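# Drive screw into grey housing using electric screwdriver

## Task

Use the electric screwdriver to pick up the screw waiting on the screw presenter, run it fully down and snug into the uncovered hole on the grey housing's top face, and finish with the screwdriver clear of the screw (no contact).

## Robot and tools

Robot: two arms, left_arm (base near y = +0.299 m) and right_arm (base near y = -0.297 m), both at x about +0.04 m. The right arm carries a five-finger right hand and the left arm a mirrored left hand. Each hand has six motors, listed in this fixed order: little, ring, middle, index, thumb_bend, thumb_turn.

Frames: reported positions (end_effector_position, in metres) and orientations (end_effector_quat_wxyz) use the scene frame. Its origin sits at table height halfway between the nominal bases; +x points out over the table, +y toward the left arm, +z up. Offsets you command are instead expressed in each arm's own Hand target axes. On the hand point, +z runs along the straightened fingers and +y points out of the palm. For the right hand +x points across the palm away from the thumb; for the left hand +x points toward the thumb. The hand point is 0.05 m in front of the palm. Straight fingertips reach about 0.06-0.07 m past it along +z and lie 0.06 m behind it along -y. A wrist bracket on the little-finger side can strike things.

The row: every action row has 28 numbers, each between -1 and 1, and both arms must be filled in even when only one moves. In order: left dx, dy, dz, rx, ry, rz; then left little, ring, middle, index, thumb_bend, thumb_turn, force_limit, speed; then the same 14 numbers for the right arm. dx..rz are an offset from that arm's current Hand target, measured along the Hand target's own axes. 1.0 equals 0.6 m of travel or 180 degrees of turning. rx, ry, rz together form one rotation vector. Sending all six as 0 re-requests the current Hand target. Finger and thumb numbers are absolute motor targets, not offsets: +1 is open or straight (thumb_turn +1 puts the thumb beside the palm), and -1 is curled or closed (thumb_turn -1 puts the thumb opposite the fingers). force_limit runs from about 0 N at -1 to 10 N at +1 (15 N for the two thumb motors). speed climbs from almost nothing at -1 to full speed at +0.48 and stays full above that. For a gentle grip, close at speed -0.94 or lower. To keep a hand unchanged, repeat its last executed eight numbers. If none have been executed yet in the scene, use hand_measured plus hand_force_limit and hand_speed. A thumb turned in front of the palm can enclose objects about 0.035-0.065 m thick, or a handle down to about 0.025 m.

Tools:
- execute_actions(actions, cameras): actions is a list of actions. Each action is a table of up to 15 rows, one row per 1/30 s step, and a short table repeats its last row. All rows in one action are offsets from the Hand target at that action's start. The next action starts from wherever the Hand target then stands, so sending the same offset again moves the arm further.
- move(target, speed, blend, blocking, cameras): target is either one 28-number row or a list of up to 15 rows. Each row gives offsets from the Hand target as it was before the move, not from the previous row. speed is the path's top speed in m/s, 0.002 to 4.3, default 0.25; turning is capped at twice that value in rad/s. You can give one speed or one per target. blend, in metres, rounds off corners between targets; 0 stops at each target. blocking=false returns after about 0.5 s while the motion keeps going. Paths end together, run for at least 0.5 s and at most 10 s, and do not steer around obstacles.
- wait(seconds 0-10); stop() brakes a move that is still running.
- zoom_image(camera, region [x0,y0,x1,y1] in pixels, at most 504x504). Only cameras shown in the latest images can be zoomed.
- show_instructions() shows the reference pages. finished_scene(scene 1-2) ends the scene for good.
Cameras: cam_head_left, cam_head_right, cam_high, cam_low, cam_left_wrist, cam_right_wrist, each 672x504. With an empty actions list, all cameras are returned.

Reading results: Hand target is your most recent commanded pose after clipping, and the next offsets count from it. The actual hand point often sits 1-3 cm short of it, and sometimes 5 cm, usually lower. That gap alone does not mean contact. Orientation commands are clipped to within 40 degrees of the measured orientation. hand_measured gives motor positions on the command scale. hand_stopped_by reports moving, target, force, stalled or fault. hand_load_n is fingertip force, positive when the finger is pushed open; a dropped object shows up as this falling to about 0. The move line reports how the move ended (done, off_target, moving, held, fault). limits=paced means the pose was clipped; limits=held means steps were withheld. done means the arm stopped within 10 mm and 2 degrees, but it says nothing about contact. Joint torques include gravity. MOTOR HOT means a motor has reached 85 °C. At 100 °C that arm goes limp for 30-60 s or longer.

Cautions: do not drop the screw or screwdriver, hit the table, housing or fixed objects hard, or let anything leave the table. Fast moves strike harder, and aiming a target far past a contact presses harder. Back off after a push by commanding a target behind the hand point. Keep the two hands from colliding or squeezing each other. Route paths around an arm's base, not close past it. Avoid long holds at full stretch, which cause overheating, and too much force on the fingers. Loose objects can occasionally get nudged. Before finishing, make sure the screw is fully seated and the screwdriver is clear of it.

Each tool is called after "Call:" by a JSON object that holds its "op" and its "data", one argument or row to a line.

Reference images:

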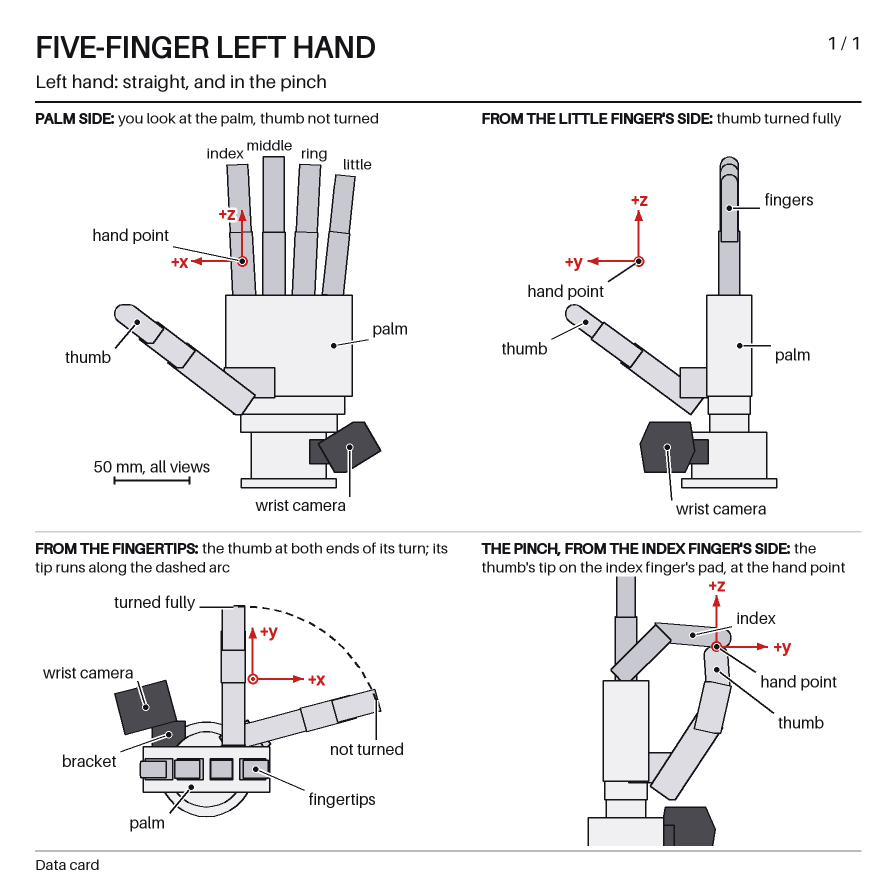

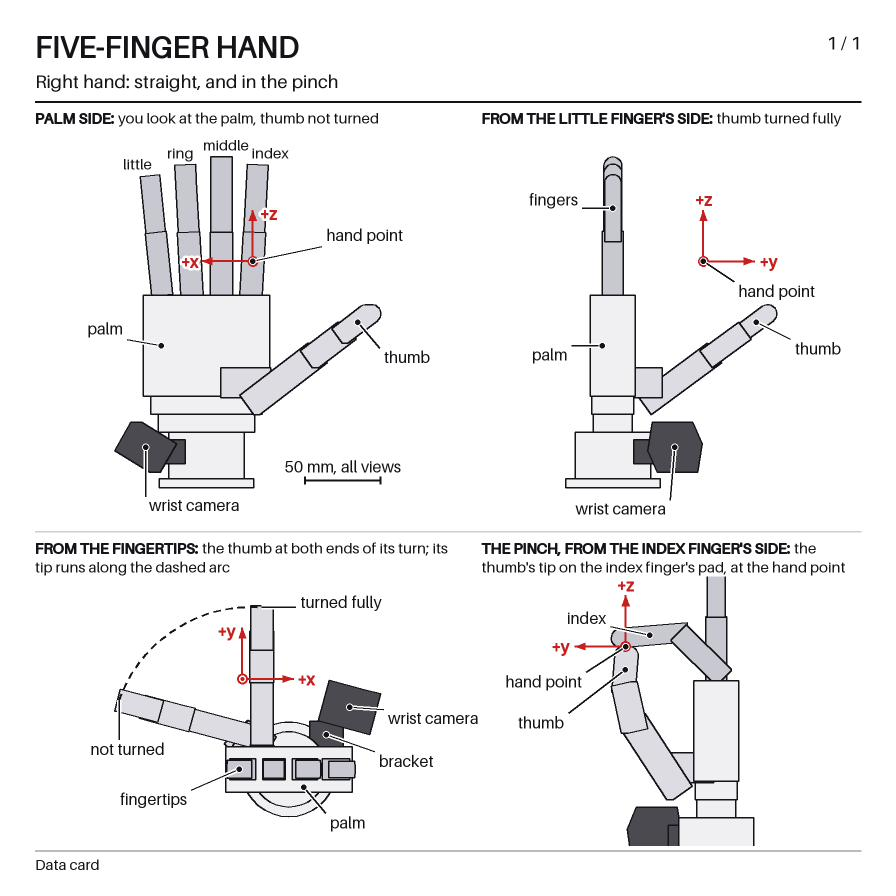

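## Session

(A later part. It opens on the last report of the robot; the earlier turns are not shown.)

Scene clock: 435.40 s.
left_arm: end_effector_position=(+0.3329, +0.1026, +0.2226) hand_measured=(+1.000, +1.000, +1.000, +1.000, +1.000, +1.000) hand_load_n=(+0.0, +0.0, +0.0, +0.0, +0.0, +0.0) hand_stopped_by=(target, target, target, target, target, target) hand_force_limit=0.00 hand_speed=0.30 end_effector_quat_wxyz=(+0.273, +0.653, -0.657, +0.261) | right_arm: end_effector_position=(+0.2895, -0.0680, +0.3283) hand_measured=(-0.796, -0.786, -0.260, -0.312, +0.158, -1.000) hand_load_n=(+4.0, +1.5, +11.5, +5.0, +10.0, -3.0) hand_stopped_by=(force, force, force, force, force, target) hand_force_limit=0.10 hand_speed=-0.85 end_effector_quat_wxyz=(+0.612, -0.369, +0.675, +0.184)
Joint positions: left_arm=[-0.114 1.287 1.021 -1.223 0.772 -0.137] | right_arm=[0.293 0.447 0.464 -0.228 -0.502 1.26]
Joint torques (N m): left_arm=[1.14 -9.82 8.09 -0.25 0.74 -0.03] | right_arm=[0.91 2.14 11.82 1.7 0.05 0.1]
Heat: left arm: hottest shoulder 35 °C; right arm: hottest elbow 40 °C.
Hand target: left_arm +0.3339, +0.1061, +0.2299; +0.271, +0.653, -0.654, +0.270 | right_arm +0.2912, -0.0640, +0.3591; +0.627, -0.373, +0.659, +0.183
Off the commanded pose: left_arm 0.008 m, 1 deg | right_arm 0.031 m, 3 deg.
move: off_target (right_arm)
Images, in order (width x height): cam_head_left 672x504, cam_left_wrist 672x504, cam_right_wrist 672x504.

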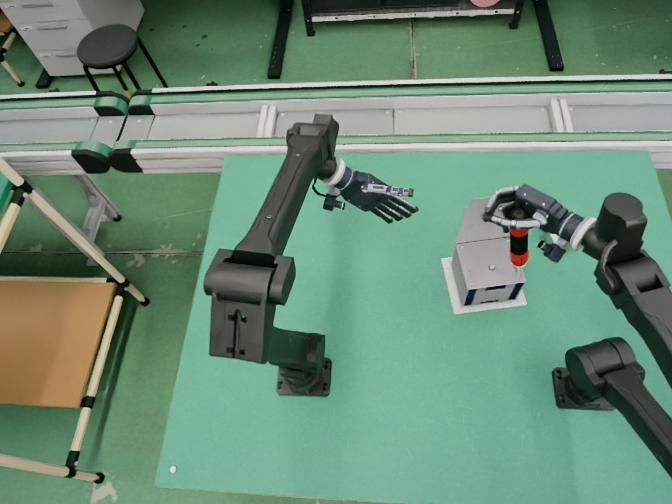

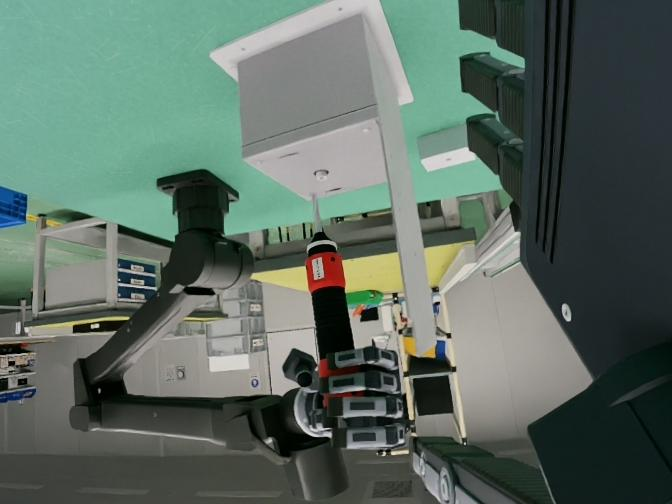

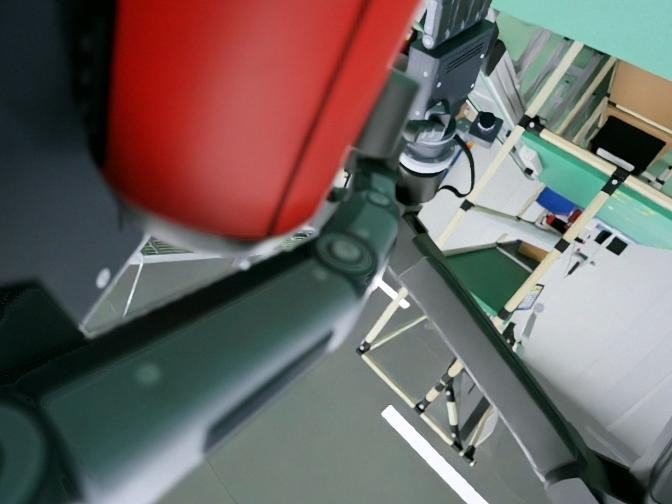

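Call:
{"op": "zoom_image", "data": {
  "camera": "cam_left_wrist",
  "region": [295, 235, 355, 300]
}}

Call:
{"op": "zoom_image", "data": {
  "camera": "cam_left_wrist",
  "region": [225, 120, 425, 230]
}}

Scaled by 7.754.

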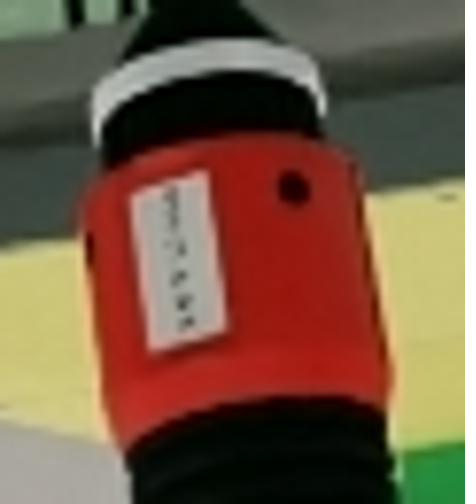

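Scaled by 2.520.

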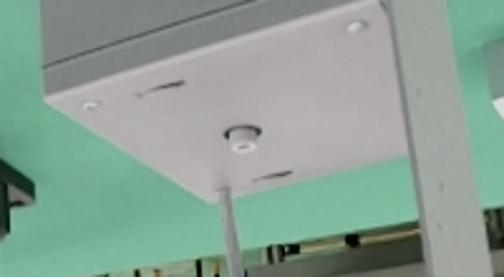

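Call:
{"op": "move", "data": {
  "target": [
    [0,0,0,0,0,0,1,1,1,1,1,1,0,0.3, -0.0562,-0.0132,-0.0086,0,0,0,-0.8,-0.8,-0.55,-0.6,-0.2,-1,0.1,-0.85],
    [0,0,0,0,0,0,1,1,1,1,1,1,0,0.3, -0.0068,-0.1081,-0.1848,0,0,0,-0.8,-0.8,-0.55,-0.6,-0.2,-1,0.1,-0.85]
  ],
  "speed": 0.08,
  "cameras": ["cam_left_wrist","cam_head_left","cam_high"]
}}

Call:
{"op": "zoom_image", "data": {
  "camera": "cam_head_left",
  "region": [470, 150, 670, 300]
}}

Scene clock: 449.93 s.
left_arm: end_effector_position=(+0.3329, +0.1026, +0.2226) hand_measured=(+1.000, +1.000, +1.000, +1.000, +1.000, +1.000) hand_load_n=(+0.0, +0.0, +0.0, +0.0, +0.0, -0.5) hand_stopped_by=(target, target, target, target, target, target) hand_force_limit=0.00 hand_speed=0.30 end_effector_quat_wxyz=(+0.273, +0.653, -0.657, +0.261) | right_arm: end_effector_position=(+0.2601, -0.1793, +0.3582) hand_measured=(-0.796, -0.786, -0.260, -0.312, +0.158, -1.000) hand_load_n=(+3.0, +0.5, +11.0, +5.5, +10.0, -3.5) hand_stopped_by=(force, force, force, force, force, target) hand_force_limit=0.10 hand_speed=-0.85 end_effector_quat_wxyz=(+0.611, -0.362, +0.674, +0.204)
Joint positions: left_arm=[-0.114 1.287 1.021 -1.223 0.772 -0.137] | right_arm=[-0.463 0.439 0.592 -0.713 -1.243 0.864]
Joint torques (N m): left_arm=[1.03 -10.17 8.09 -0.25 0.76 -0.03] | right_arm=[-1.73 2.78 12.67 1.14 -0.74 0.06]
Heat: left arm: hottest shoulder 35 °C; right arm: hottest elbow 39 °C.
Hand target: left_arm +0.3339, +0.1061, +0.2299; +0.271, +0.653, -0.654, +0.270 | right_arm +0.2611, -0.1840, +0.3940; +0.627, -0.373, +0.659, +0.183
Off the commanded pose: left_arm 0.008 m, 1 deg | right_arm 0.036 m, 4 deg.
move: off_target (right_arm)
Images, in order (width x height): cam_head_left 672x504, cam_high 672x504, cam_left_wrist 672x504.

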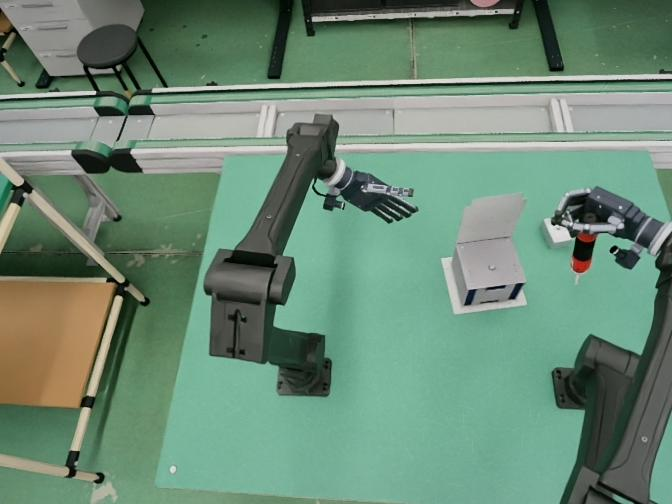

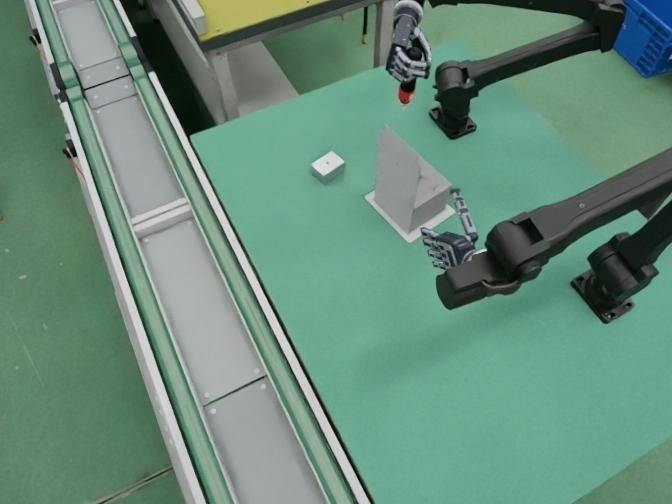

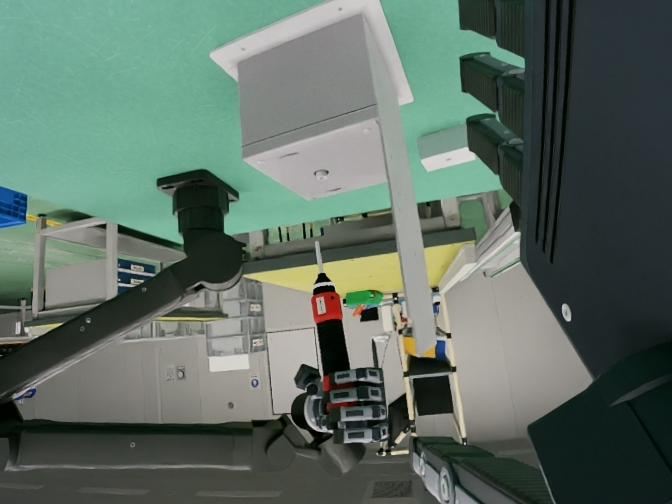

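Scaled by 2.520.

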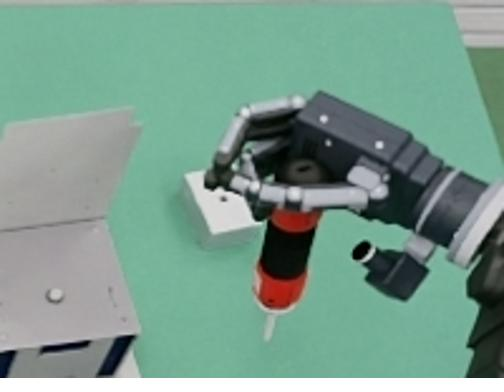

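Call:
{"op": "move", "data": {
  "target": [0.02,0.0,0.0,0,0,0,1,1,1,1,1,1,0,0.3, 0,0,0,0,0,0,-0.8,-0.8,-0.55,-0.6,-0.2,-1,0.1,-0.85],
  "speed": 0.1,
  "cameras": ["cam_left_wrist"]
}}

Scene clock: 454.20 s.
left_arm: end_effector_position=(+0.3331, +0.1019, +0.2241) hand_measured=(+1.000, +1.000, +1.000, +1.000, +1.000, +1.000) hand_load_n=(+0.0, +0.0, +0.0, +0.0, +0.0, +0.0) hand_stopped_by=(target, target, target, target, target, target) hand_force_limit=0.00 hand_speed=0.30 end_effector_quat_wxyz=(+0.274, +0.657, -0.652, +0.260) | right_arm: end_effector_position=(+0.2599, -0.1797, +0.3577) hand_measured=(-0.796, -0.786, -0.260, -0.312, +0.158, -1.000) hand_load_n=(+2.5, +1.0, +11.0, +5.5, +10.0, -4.0) hand_stopped_by=(force, force, force, force, force, target) hand_force_limit=0.10 hand_speed=-0.85 end_effector_quat_wxyz=(+0.611, -0.362, +0.674, +0.203)
Joint positions: left_arm=[-0.114 1.284 1.021 -1.223 0.772 -0.153] | right_arm=[-0.466 0.439 0.592 -0.717 -1.244 0.858]
Joint torques (N m): left_arm=[-0.91 -10.34 9.26 -0.31 0.67 -0.17] | right_arm=[-1.73 2.84 12.75 1.14 -0.74 0.07]
Heat: left arm: hottest shoulder 35 °C; right arm: hottest elbow 39 °C.
Hand target: left_arm +0.3339, +0.0976, +0.2384; +0.271, +0.653, -0.654, +0.270 | right_arm +0.2611, -0.1840, +0.3940; +0.627, -0.373, +0.659, +0.183
Off the commanded pose: left_arm 0.015 m, 1 deg | right_arm 0.036 m, 4 deg.
move: off_target (left_arm, right_arm)
Images, in order (width x height): cam_left_wrist 672x504.

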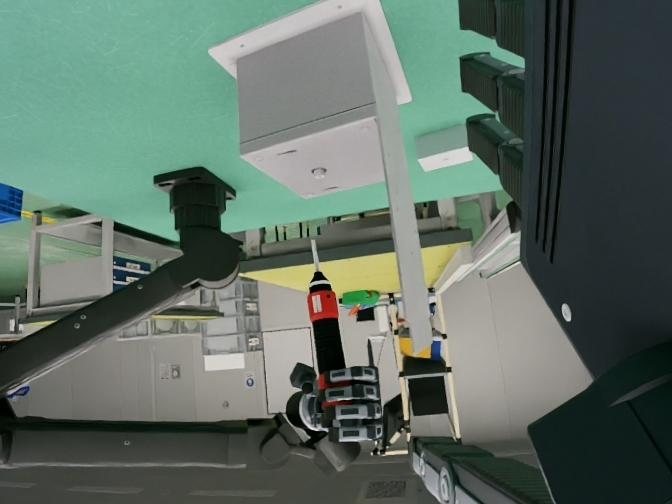

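Call:
{"op": "move", "data": {
  "target": [0,0,0,0,0,0,1,1,1,1,1,1,0,0.3, 0,0,0,0,0,0,-0.95,-0.95,-0.55,-0.6,-0.2,-1,0.5,-0.85],
  "speed": 0.1,
  "cameras": ["cam_left_wrist","cam_head_left","cam_high","cam_right_wrist"]
}}

Call:
{"op": "zoom_image", "data": {
  "camera": "cam_left_wrist",
  "region": [270, 220, 410, 460]
}}

Call:
{"op": "zoom_image", "data": {
  "camera": "cam_head_left",
  "region": [540, 180, 640, 300]
}}

Call:
{"op": "zoom_image", "data": {
  "camera": "cam_high",
  "region": [370, 0, 470, 150]
}}

Scene clock: 470.20 s.
left_arm: end_effector_position=(+0.3331, +0.1019, +0.2241) hand_measured=(+1.000, +1.000, +1.000, +1.000, +1.000, +1.000) hand_load_n=(+0.0, +0.0, +0.0, +0.0, +0.0, +0.0) hand_stopped_by=(target, target, target, target, target, target) hand_force_limit=0.00 hand_speed=0.30 end_effector_quat_wxyz=(+0.274, +0.657, -0.652, +0.260) | right_arm: end_effector_position=(+0.2596, -0.1796, +0.3579) hand_measured=(-0.862, -0.838, -0.260, -0.312, +0.158, -1.000) hand_load_n=(+8.0, +8.5, +11.0, +5.0, +10.0, -2.0) hand_stopped_by=(force, force, force, force, force, target) hand_force_limit=0.50 hand_speed=-0.85 end_effector_quat_wxyz=(+0.611, -0.362, +0.674, +0.204)
Joint positions: left_arm=[-0.114 1.284 1.021 -1.223 0.772 -0.153] | right_arm=[-0.466 0.439 0.592 -0.717 -1.246 0.858]
Joint torques (N m): left_arm=[-0.85 -10.58 9.35 -0.23 0.67 -0.2] | right_arm=[-1.67 2.9 12.75 1.14 -0.71 0.07]
Heat: left arm: hottest shoulder 34 °C; right arm: hottest elbow 40 °C.
Hand target: left_arm +0.3339, +0.0976, +0.2384; +0.271, +0.653, -0.654, +0.270 | right_arm +0.2611, -0.1840, +0.3940; +0.627, -0.373, +0.659, +0.183
Off the commanded pose: left_arm 0.015 m, 1 deg | right_arm 0.036 m, 4 deg.
move: off_target (left_arm, right_arm)
Images, in order (width x height): cam_head_left 672x504, cam_high 672x504, cam_left_wrist 672x504, cam_right_wrist 672x504.

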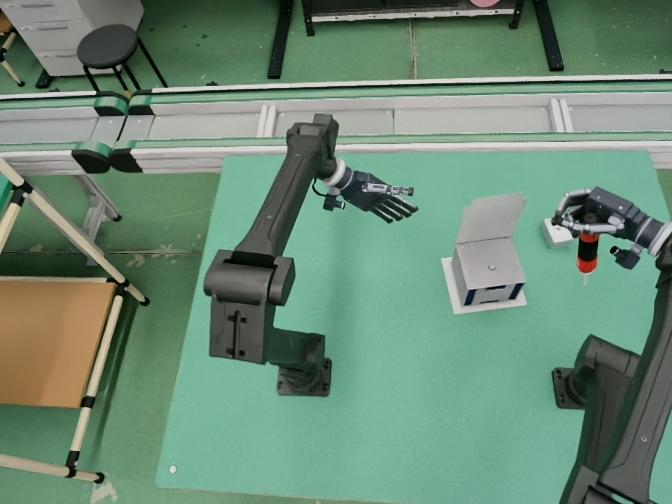

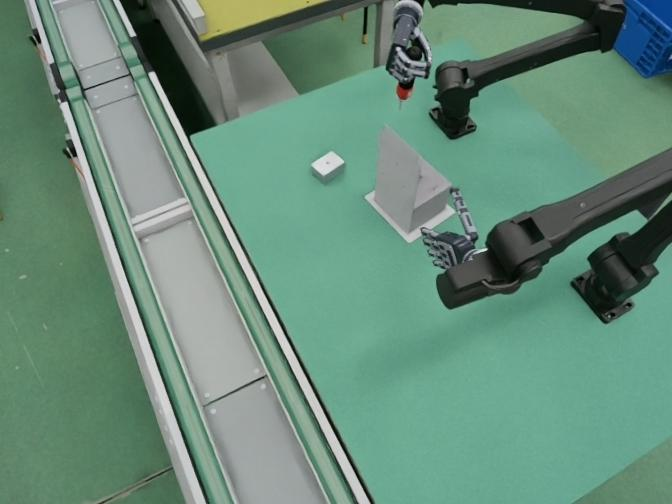

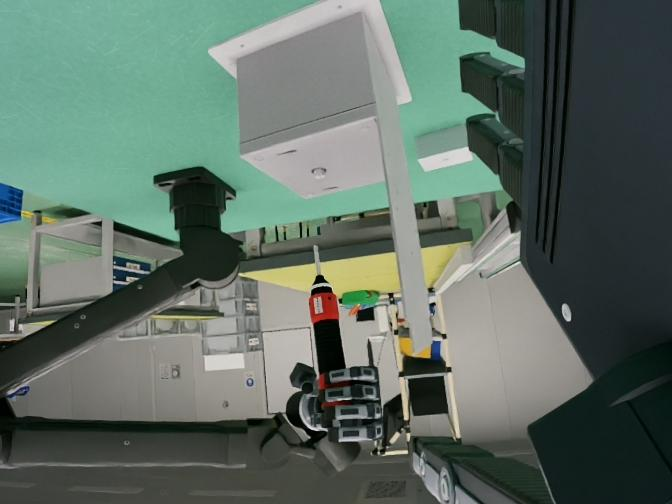

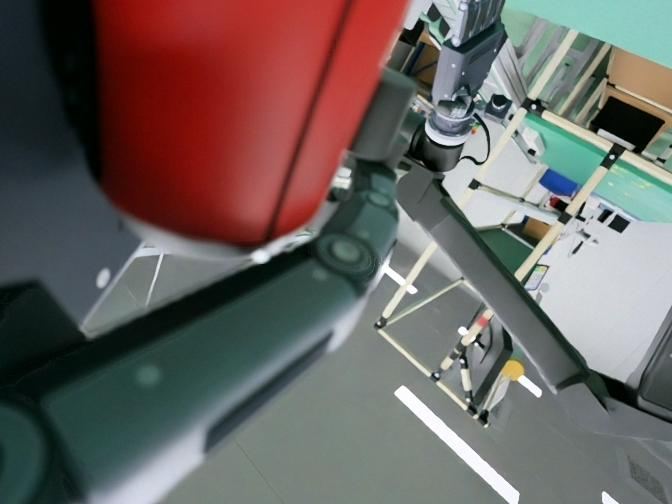

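Scaled by 2.100.

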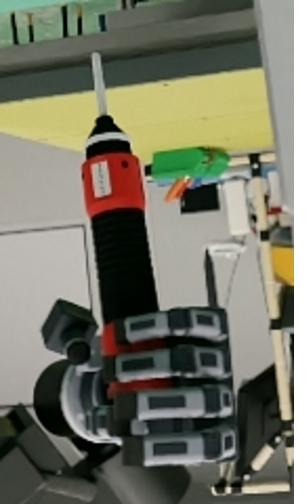

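Scaled by 4.200.

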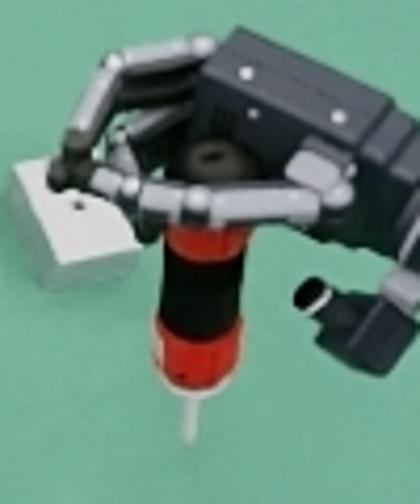

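Scaled by 3.360.

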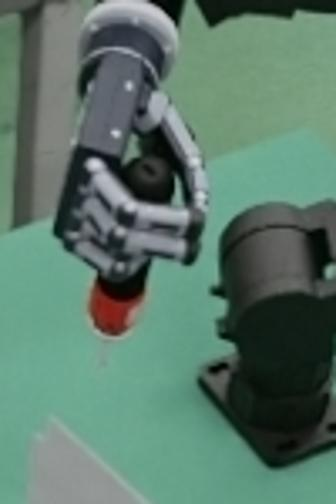

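Call:
{"op": "move", "data": {
  "target": [
    [0,0,0,0,0,0,1,1,1,1,1,1,0,0.3, -0.0843,0.0911,0.1175,0.0127,-0.0823,0.0573,-0.95,-0.95,-0.55,-0.6,-0.2,-1,0.5,-0.85],
    [0,0,0,0,0,0,1,1,1,1,1,1,0,0.3, -0.0395,0.1018,0.1243,0.0127,-0.0823,0.0573,-0.95,-0.95,-0.55,-0.6,-0.2,-1,0.5,-0.85]
  ],
  "speed": 0.08,
  "cameras": ["cam_left_wrist","cam_head_left","cam_high"]
}}

Call:
{"op": "zoom_image", "data": {
  "camera": "cam_left_wrist",
  "region": [250, 150, 430, 460]
}}

Call:
{"op": "zoom_image", "data": {
  "camera": "cam_head_left",
  "region": [440, 160, 560, 290]
}}

Call:
{"op": "zoom_image", "data": {
  "camera": "cam_high",
  "region": [370, 50, 470, 200]
}}

Scene clock: 482.23 s.
left_arm: end_effector_position=(+0.3331, +0.1019, +0.2241) hand_measured=(+1.000, +1.000, +1.000, +1.000, +1.000, +1.000) hand_load_n=(+0.0, +0.0, +0.0, +0.0, +0.0, +0.0) hand_stopped_by=(target, target, target, target, target, target) hand_force_limit=0.00 hand_speed=0.30 end_effector_quat_wxyz=(+0.274, +0.657, -0.652, +0.260) | right_arm: end_effector_position=(+0.2737, -0.0872, +0.3623) hand_measured=(-0.862, -0.838, -0.260, -0.312, +0.158, -1.000) hand_load_n=(+7.5, +8.5, +11.0, +5.0, +10.0, -2.0) hand_stopped_by=(force, force, force, force, force, target) hand_force_limit=0.50 hand_speed=-0.85 end_effector_quat_wxyz=(+0.673, -0.274, +0.635, +0.263)
Joint positions: left_arm=[-0.114 1.284 1.021 -1.223 0.772 -0.153] | right_arm=[0.235 0.329 0.34 0.04 -0.557 1.564]
Joint velocities: left_arm=[-0.044 -0.005 -0.027 0.007 0.022 0.081] | right_arm=[within noise]
Joint torques (N m): left_arm=[-0.91 -10.75 9.37 -0.28 0.69 -0.18] | right_arm=[1.08 1.79 9.58 3.64 0.16 0.29]
Heat: left arm: hottest shoulder 34 °C; right arm: hottest elbow 40 °C.
Hand target: left_arm +0.3339, +0.0976, +0.2384; +0.271, +0.653, -0.654, +0.270 | right_arm +0.2670, -0.0849, +0.3920; +0.695, -0.273, +0.607, +0.271
Off the commanded pose: left_arm 0.015 m, 1 deg | right_arm 0.030 m, 4 deg.
move: off_target (left_arm, right_arm)
Images, in order (width x height): cam_head_left 672x504, cam_high 672x504, cam_left_wrist 672x504.

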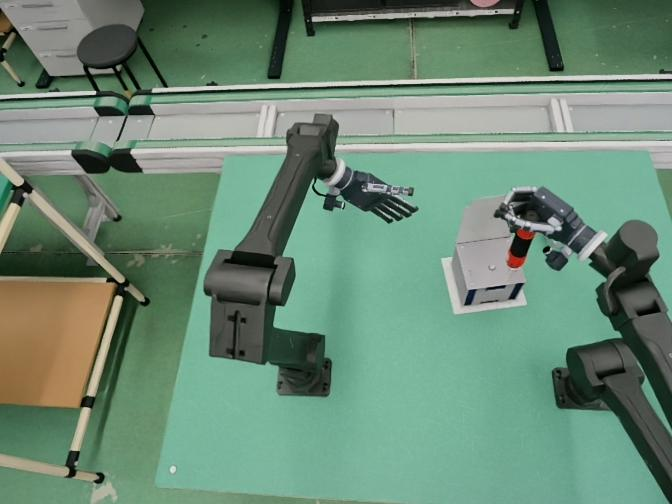

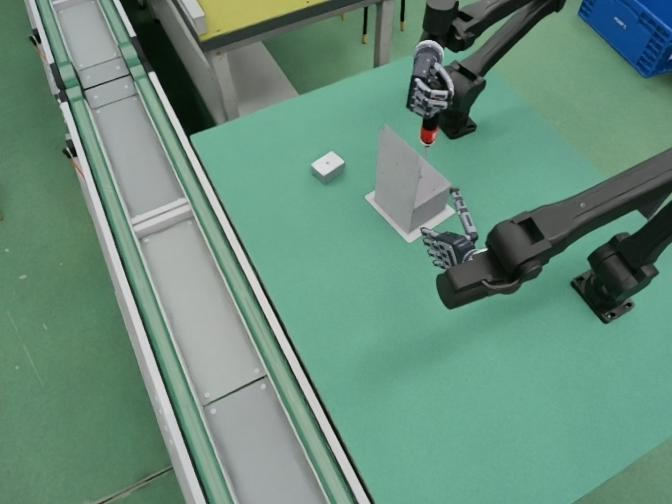

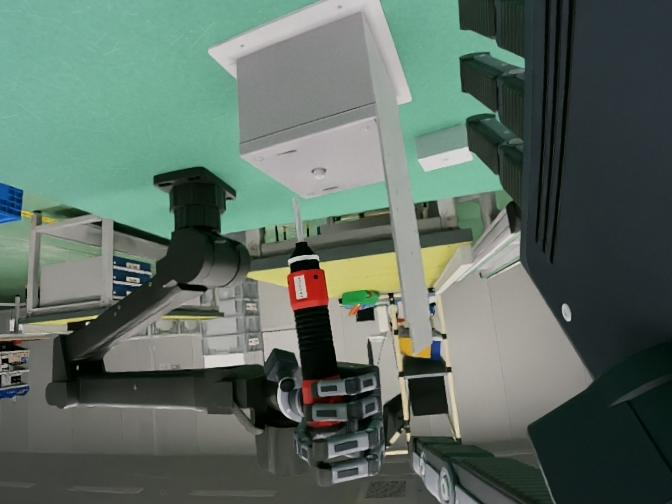

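Scaled by 1.626.

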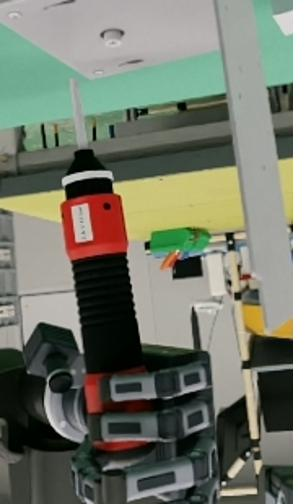

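Scaled by 3.877.

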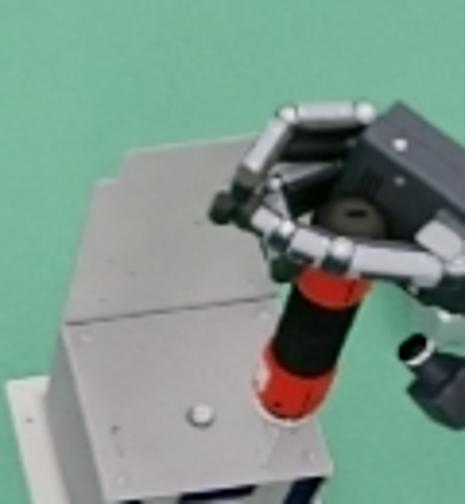

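Scaled by 3.360.

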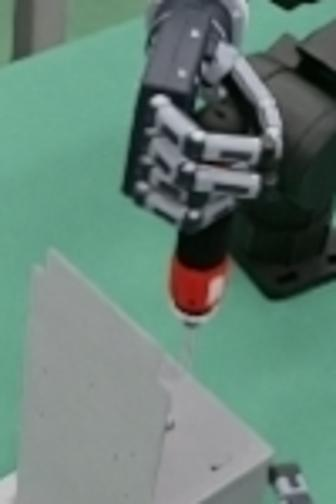

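Call:
{"op": "move", "data": {
  "target": [
    [0,0,0,0,0,0,1,1,1,1,1,1,0,0.3, -0.0495,-0.0025,0.0058,0,0,0,-0.95,-0.95,-0.55,-0.6,-0.2,-1,0.5,-0.85],
    [0,0,0,0,0,0,1,1,1,1,1,1,0,0.3, -0.0713,0.0173,0.044,0.0001,-0.0333,-0.014,-0.95,-0.95,-0.55,-0.6,-0.2,-1,0.5,-0.85],
    [0,0,0,0,0,0,1,1,1,1,1,1,0,0.3, -0.0432,0.0187,0.0408,0.0001,-0.0333,-0.014,-0.95,-0.95,-0.55,-0.6,-0.2,-1,0.5,-0.85]
  ],
  "speed": 0.08,
  "blend": [0.01,0,0],
  "cameras": ["cam_left_wrist","cam_head_left","cam_high"]
}}

Call:
{"op": "zoom_image", "data": {
  "camera": "cam_left_wrist",
  "region": [280, 150, 380, 250]
}}

Call:
{"op": "zoom_image", "data": {
  "camera": "cam_head_left",
  "region": [440, 160, 560, 290]
}}

Call:
{"op": "zoom_image", "data": {
  "camera": "cam_high",
  "region": [370, 50, 470, 200]
}}

Scene clock: 490.20 s.
left_arm: end_effector_position=(+0.3331, +0.1019, +0.2241) hand_measured=(+1.000, +1.000, +1.000, +1.000, +1.000, +1.000) hand_load_n=(+0.0, +0.0, +0.0, +0.0, +0.0, +0.0) hand_stopped_by=(target, target, target, target, target, target) hand_force_limit=0.00 hand_speed=0.30 end_effector_quat_wxyz=(+0.274, +0.657, -0.652, +0.260) | right_arm: end_effector_position=(+0.2797, -0.0640, +0.3840) hand_measured=(-0.862, -0.838, -0.260, -0.312, +0.158, -1.000) hand_load_n=(+7.0, +8.5, +11.0, +5.0, +10.0, -2.0) hand_stopped_by=(force, force, force, force, force, target) hand_force_limit=0.50 hand_speed=-0.85 end_effector_quat_wxyz=(+0.706, -0.271, +0.599, +0.265)
Joint positions: left_arm=[-0.114 1.284 1.021 -1.223 0.772 -0.153] | right_arm=[0.376 0.421 0.349 0.221 -0.416 1.567]
Joint torques (N m): left_arm=[-0.85 -10.29 9.31 -0.24 0.68 -0.2] | right_arm=[1.2 1.79 10.58 3.74 0.24 0.1]
Heat: left arm: hottest shoulder 34 °C; right arm: hottest elbow 40 °C.
Hand target: left_arm +0.3339, +0.0976, +0.2384; +0.271, +0.653, -0.654, +0.270 | right_arm +0.2731, -0.0609, +0.4199; +0.732, -0.272, +0.564, +0.270
Off the commanded pose: left_arm 0.015 m, 1 deg | right_arm 0.037 m, 5 deg.
move: off_target (left_arm, right_arm)
Images, in order (width x height): cam_head_left 672x504, cam_high 672x504, cam_left_wrist 672x504.

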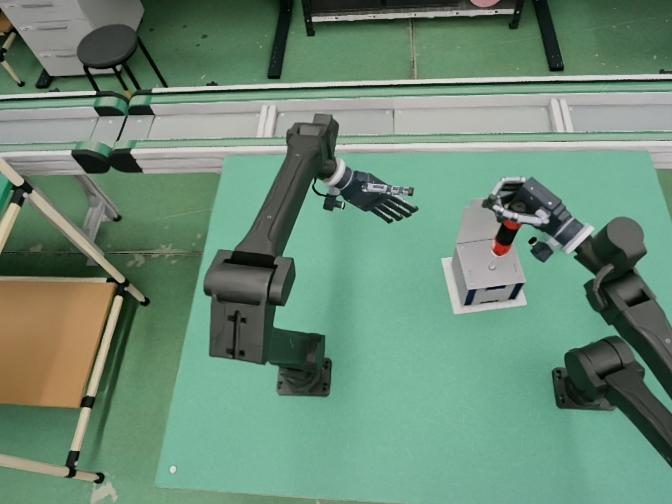

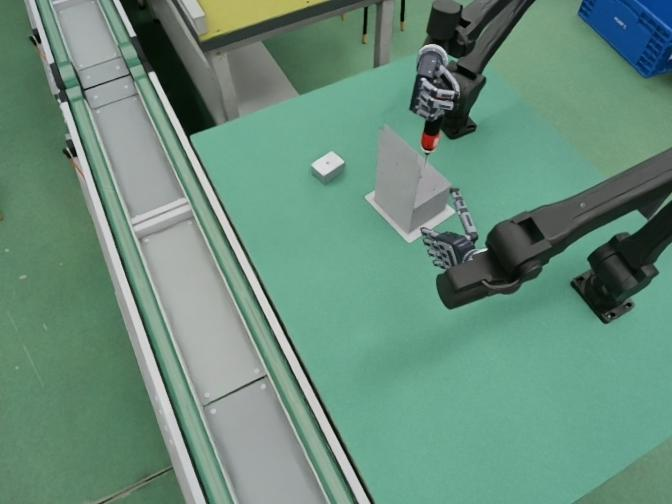

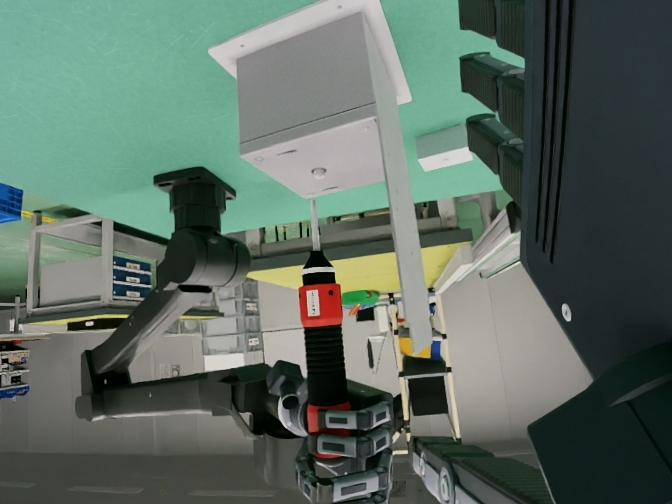

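Scaled by 5.040.

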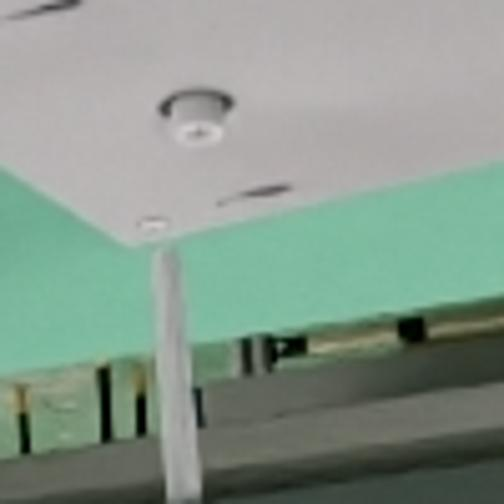

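Scaled by 3.877.

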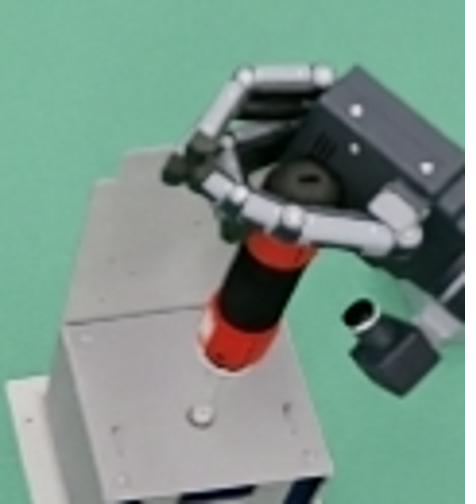

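Scaled by 3.360.

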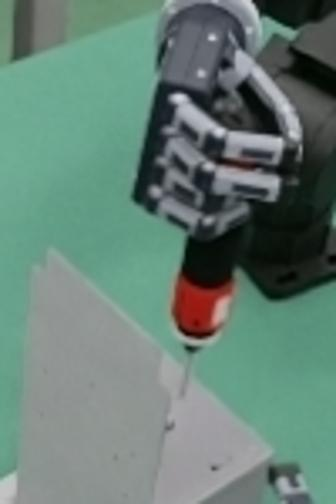

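Call:
{"op": "move", "data": {
  "target": [
    [0,0,0,0,0,0,1,1,1,1,1,1,0,0.3, -0.0353,-0.0103,-0.009,-0.0015,-0.0118,-0.0117,-0.95,-0.95,-0.55,-0.6,-0.2,-1,0.5,-0.85],
    [0,0,0,0,0,0,1,1,1,1,1,1,0,0.3, -0.009,0.0097,0.0032,-0.0015,-0.0118,-0.0117,-0.95,-0.95,-0.55,-0.6,-0.2,-1,0.5,-0.85],
    [0,0,0,0,0,0,1,1,1,1,1,1,0,0.3, 0.0153,0.012,-0.0023,-0.0015,-0.0118,-0.0117,-0.95,-0.95,-0.55,-0.6,-0.2,-1,0.5,-0.85]
  ],
  "speed": 0.08,
  "cameras": ["cam_left_wrist","cam_head_left","cam_high"]
}}

Call:
{"op": "zoom_image", "data": {
  "camera": "cam_left_wrist",
  "region": [280, 150, 380, 250]
}}

Call:
{"op": "zoom_image", "data": {
  "camera": "cam_head_left",
  "region": [470, 230, 520, 290]
}}

Call:
{"op": "zoom_image", "data": {
  "camera": "cam_high",
  "region": [400, 140, 450, 190]
}}

Scene clock: 496.57 s.
left_arm: end_effector_position=(+0.3331, +0.1019, +0.2241) hand_measured=(+1.000, +1.000, +1.000, +1.000, +1.000, +1.000) hand_load_n=(+0.0, +0.0, +0.0, +0.0, +0.0, +0.0) hand_stopped_by=(target, target, target, target, target, target) hand_force_limit=0.00 hand_speed=0.30 end_effector_quat_wxyz=(+0.274, +0.657, -0.652, +0.260) | right_arm: end_effector_position=(+0.2794, -0.0572, +0.3783) hand_measured=(-0.862, -0.838, -0.260, -0.312, +0.158, -1.000) hand_load_n=(+4.0, +7.0, +11.0, +5.0, +10.5, -2.0) hand_stopped_by=(force, force, force, force, force, target) hand_force_limit=0.50 hand_speed=-0.85 end_effector_quat_wxyz=(+0.720, -0.279, +0.581, +0.258)
Joint positions: left_arm=[-0.114 1.284 1.021 -1.223 0.772 -0.153] | right_arm=[0.407 0.456 0.323 0.318 -0.391 1.539]
Joint torques (N m): left_arm=[-0.62 -10.46 9.32 -0.27 0.66 -0.19] | right_arm=[1.14 1.32 9.54 3.75 0.25 0.08]
Heat: left arm: hottest shoulder 34 °C; right arm: hottest elbow 41 °C.
Hand target: left_arm +0.3339, +0.0976, +0.2384; +0.271, +0.653, -0.654, +0.270 | right_arm +0.2691, -0.0559, +0.4100; +0.746, -0.279, +0.544, +0.263
Off the commanded pose: left_arm 0.015 m, 1 deg | right_arm 0.033 m, 5 deg.
move: off_target (left_arm, right_arm)
Images, in order (width x height): cam_head_left 672x504, cam_high 672x504, cam_left_wrist 672x504.

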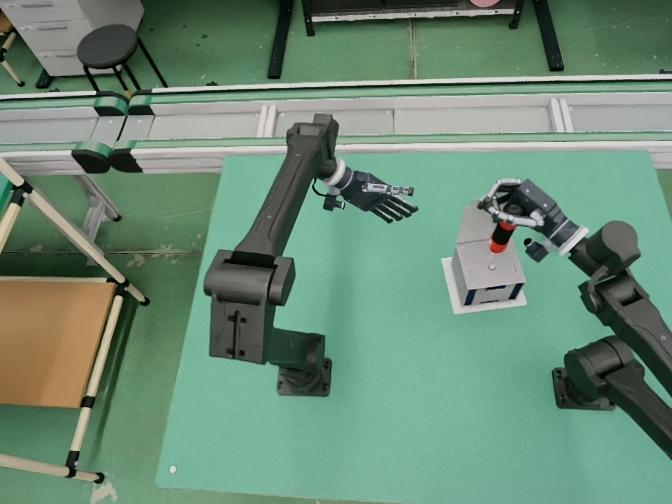

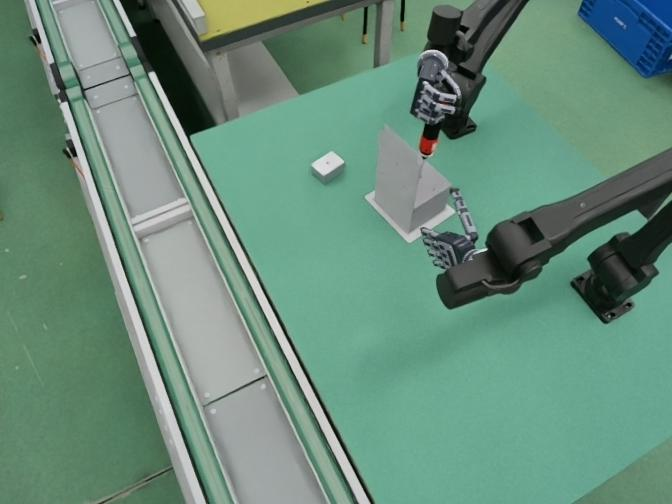

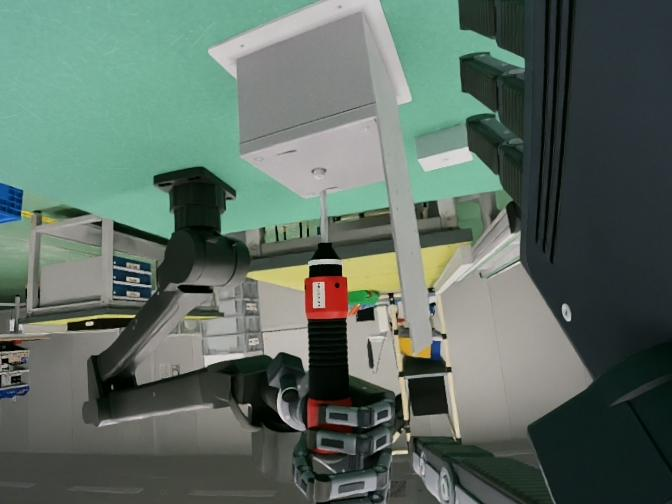

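Scaled by 5.040.

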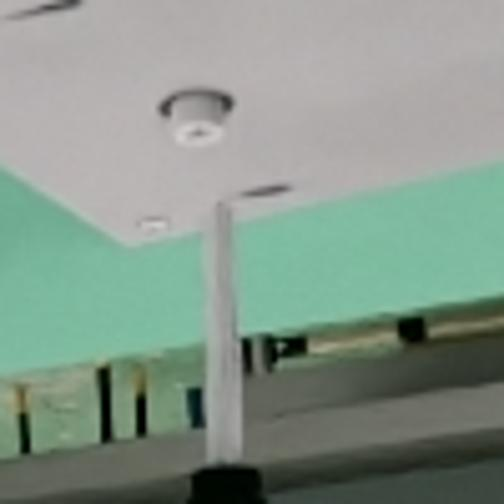

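Scaled by 8.400.

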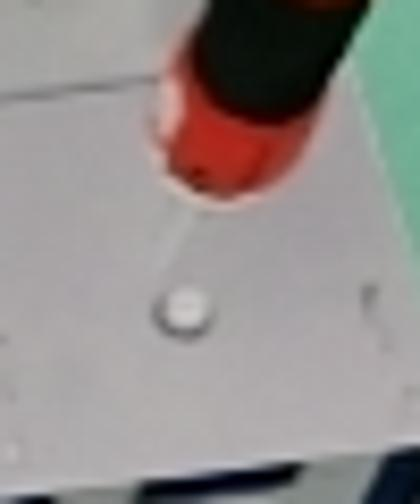

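Scaled by 10.080.

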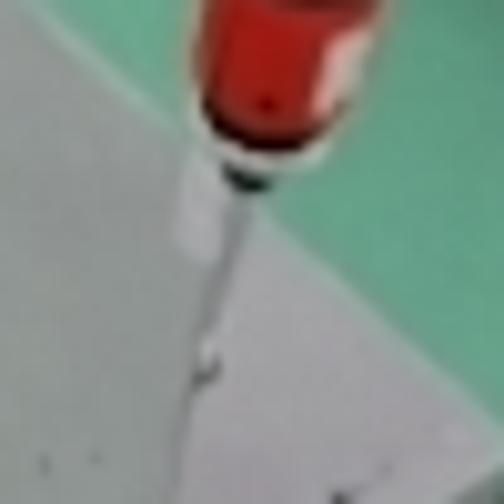

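Call:
{"op": "move", "data": {
  "target": [
    [0,0,0,0,0,0,1,1,1,1,1,1,0,0.3, -0.045,-0.0267,-0.0197,0,0,0,-0.95,-0.95,-0.55,-0.6,-0.2,-1,0.5,-0.85],
    [0,0,0,0,0,0,1,1,1,1,1,1,0,0.3, -0.0092,-0.0045,-0.011,0,0,0,-0.95,-0.95,-0.55,-0.6,-0.2,-1,0.5,-0.85],
    [0,0,0,0,0,0,1,1,1,1,1,1,0,0.3, 0.0163,-0.001,-0.0177,0,0,0,-0.95,-0.95,-0.55,-0.6,-0.2,-1,0.5,-0.85]
  ],
  "speed": 0.08,
  "cameras": ["cam_left_wrist","cam_head_left","cam_high"]
}}

Call:
{"op": "zoom_image", "data": {
  "camera": "cam_left_wrist",
  "region": [295, 160, 345, 210]
}}

Call:
{"op": "zoom_image", "data": {
  "camera": "cam_head_left",
  "region": [470, 230, 520, 290]
}}

Call:
{"op": "zoom_image", "data": {
  "camera": "cam_high",
  "region": [400, 140, 450, 190]
}}

Scene clock: 502.13 s.
left_arm: end_effector_position=(+0.3331, +0.1019, +0.2241) hand_measured=(+1.000, +1.000, +1.000, +1.000, +1.000, +1.000) hand_load_n=(+0.0, +0.0, +0.0, +0.0, +0.0, +0.0) hand_stopped_by=(target, target, target, target, target, target) hand_force_limit=0.00 hand_speed=0.30 end_effector_quat_wxyz=(+0.274, +0.657, -0.652, +0.260) | right_arm: end_effector_position=(+0.2720, -0.0651, +0.3700) hand_measured=(-0.862, -0.838, -0.260, -0.312, +0.158, -1.000) hand_load_n=(+4.0, +7.0, +11.0, +5.0, +10.0, -2.0) hand_stopped_by=(force, force, force, force, force, target) hand_force_limit=0.50 hand_speed=-0.85 end_effector_quat_wxyz=(+0.724, -0.278, +0.576, +0.259)
Joint positions: left_arm=[-0.114 1.284 1.021 -1.223 0.772 -0.153] | right_arm=[0.377 0.416 0.286 0.33 -0.42 1.547]
Joint torques (N m): left_arm=[-0.73 -10.58 9.31 -0.27 0.68 -0.21] | right_arm=[1.08 1.79 9.57 3.73 0.26 0.08]
Heat: left arm: hottest shoulder 34 °C; right arm: hottest elbow 41 °C.
Hand target: left_arm +0.3339, +0.0976, +0.2384; +0.271, +0.653, -0.654, +0.270 | right_arm +0.2651, -0.0629, +0.3981; +0.746, -0.279, +0.544, +0.263
Off the commanded pose: left_arm 0.015 m, 1 deg | right_arm 0.029 m, 4 deg.
move: off_target (left_arm, right_arm)
Images, in order (width x height): cam_head_left 672x504, cam_high 672x504, cam_left_wrist 672x504.

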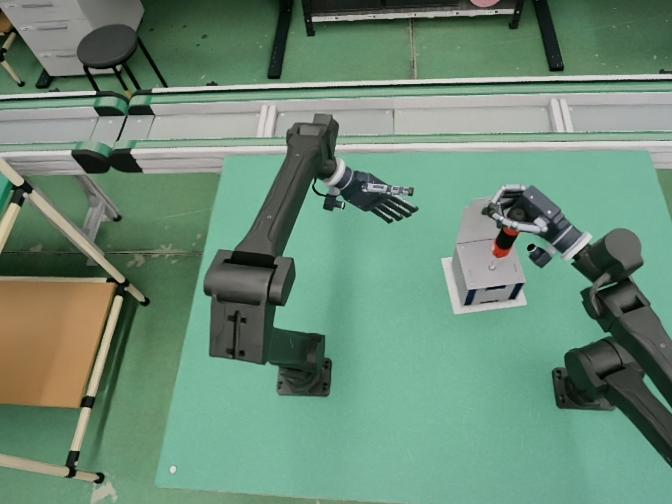

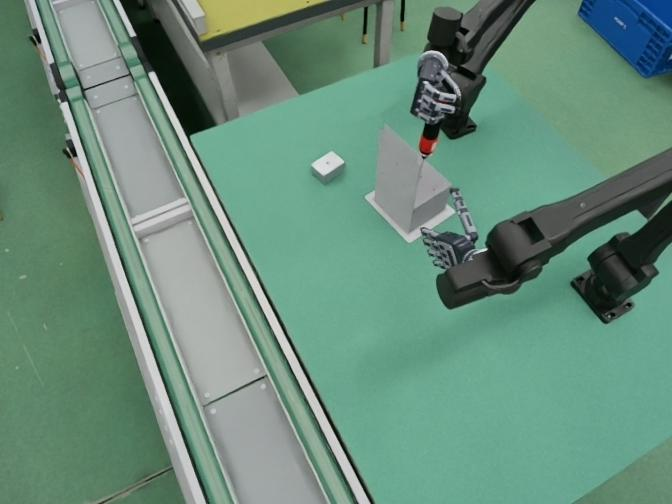

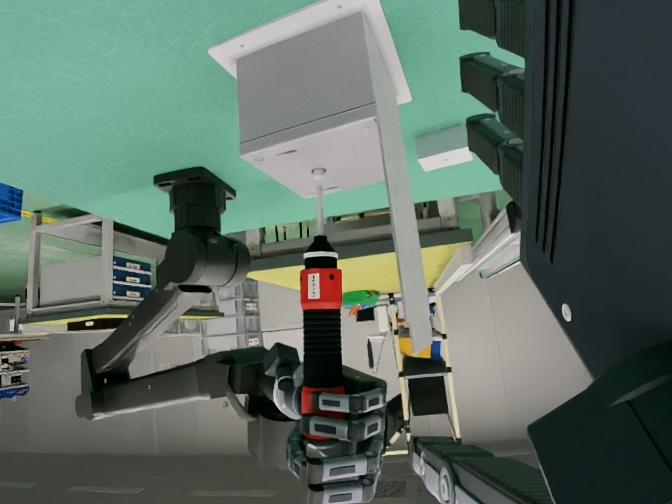

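Scaled by 10.080.

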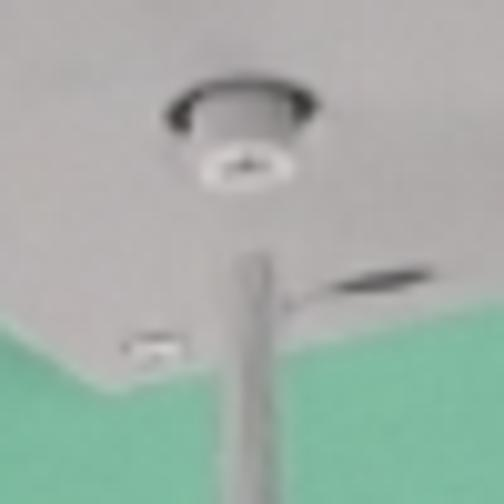

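Scaled by 8.400.

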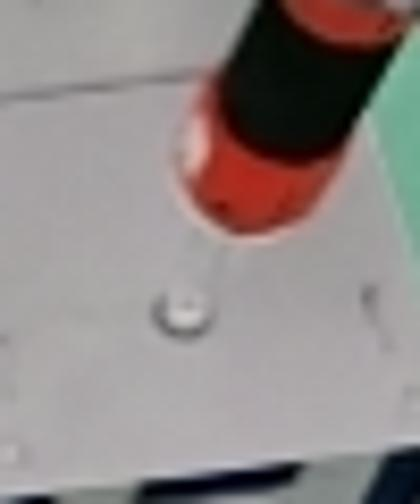

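Scaled by 10.080.

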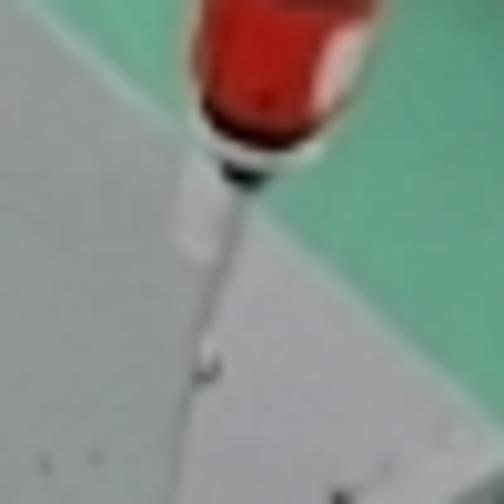

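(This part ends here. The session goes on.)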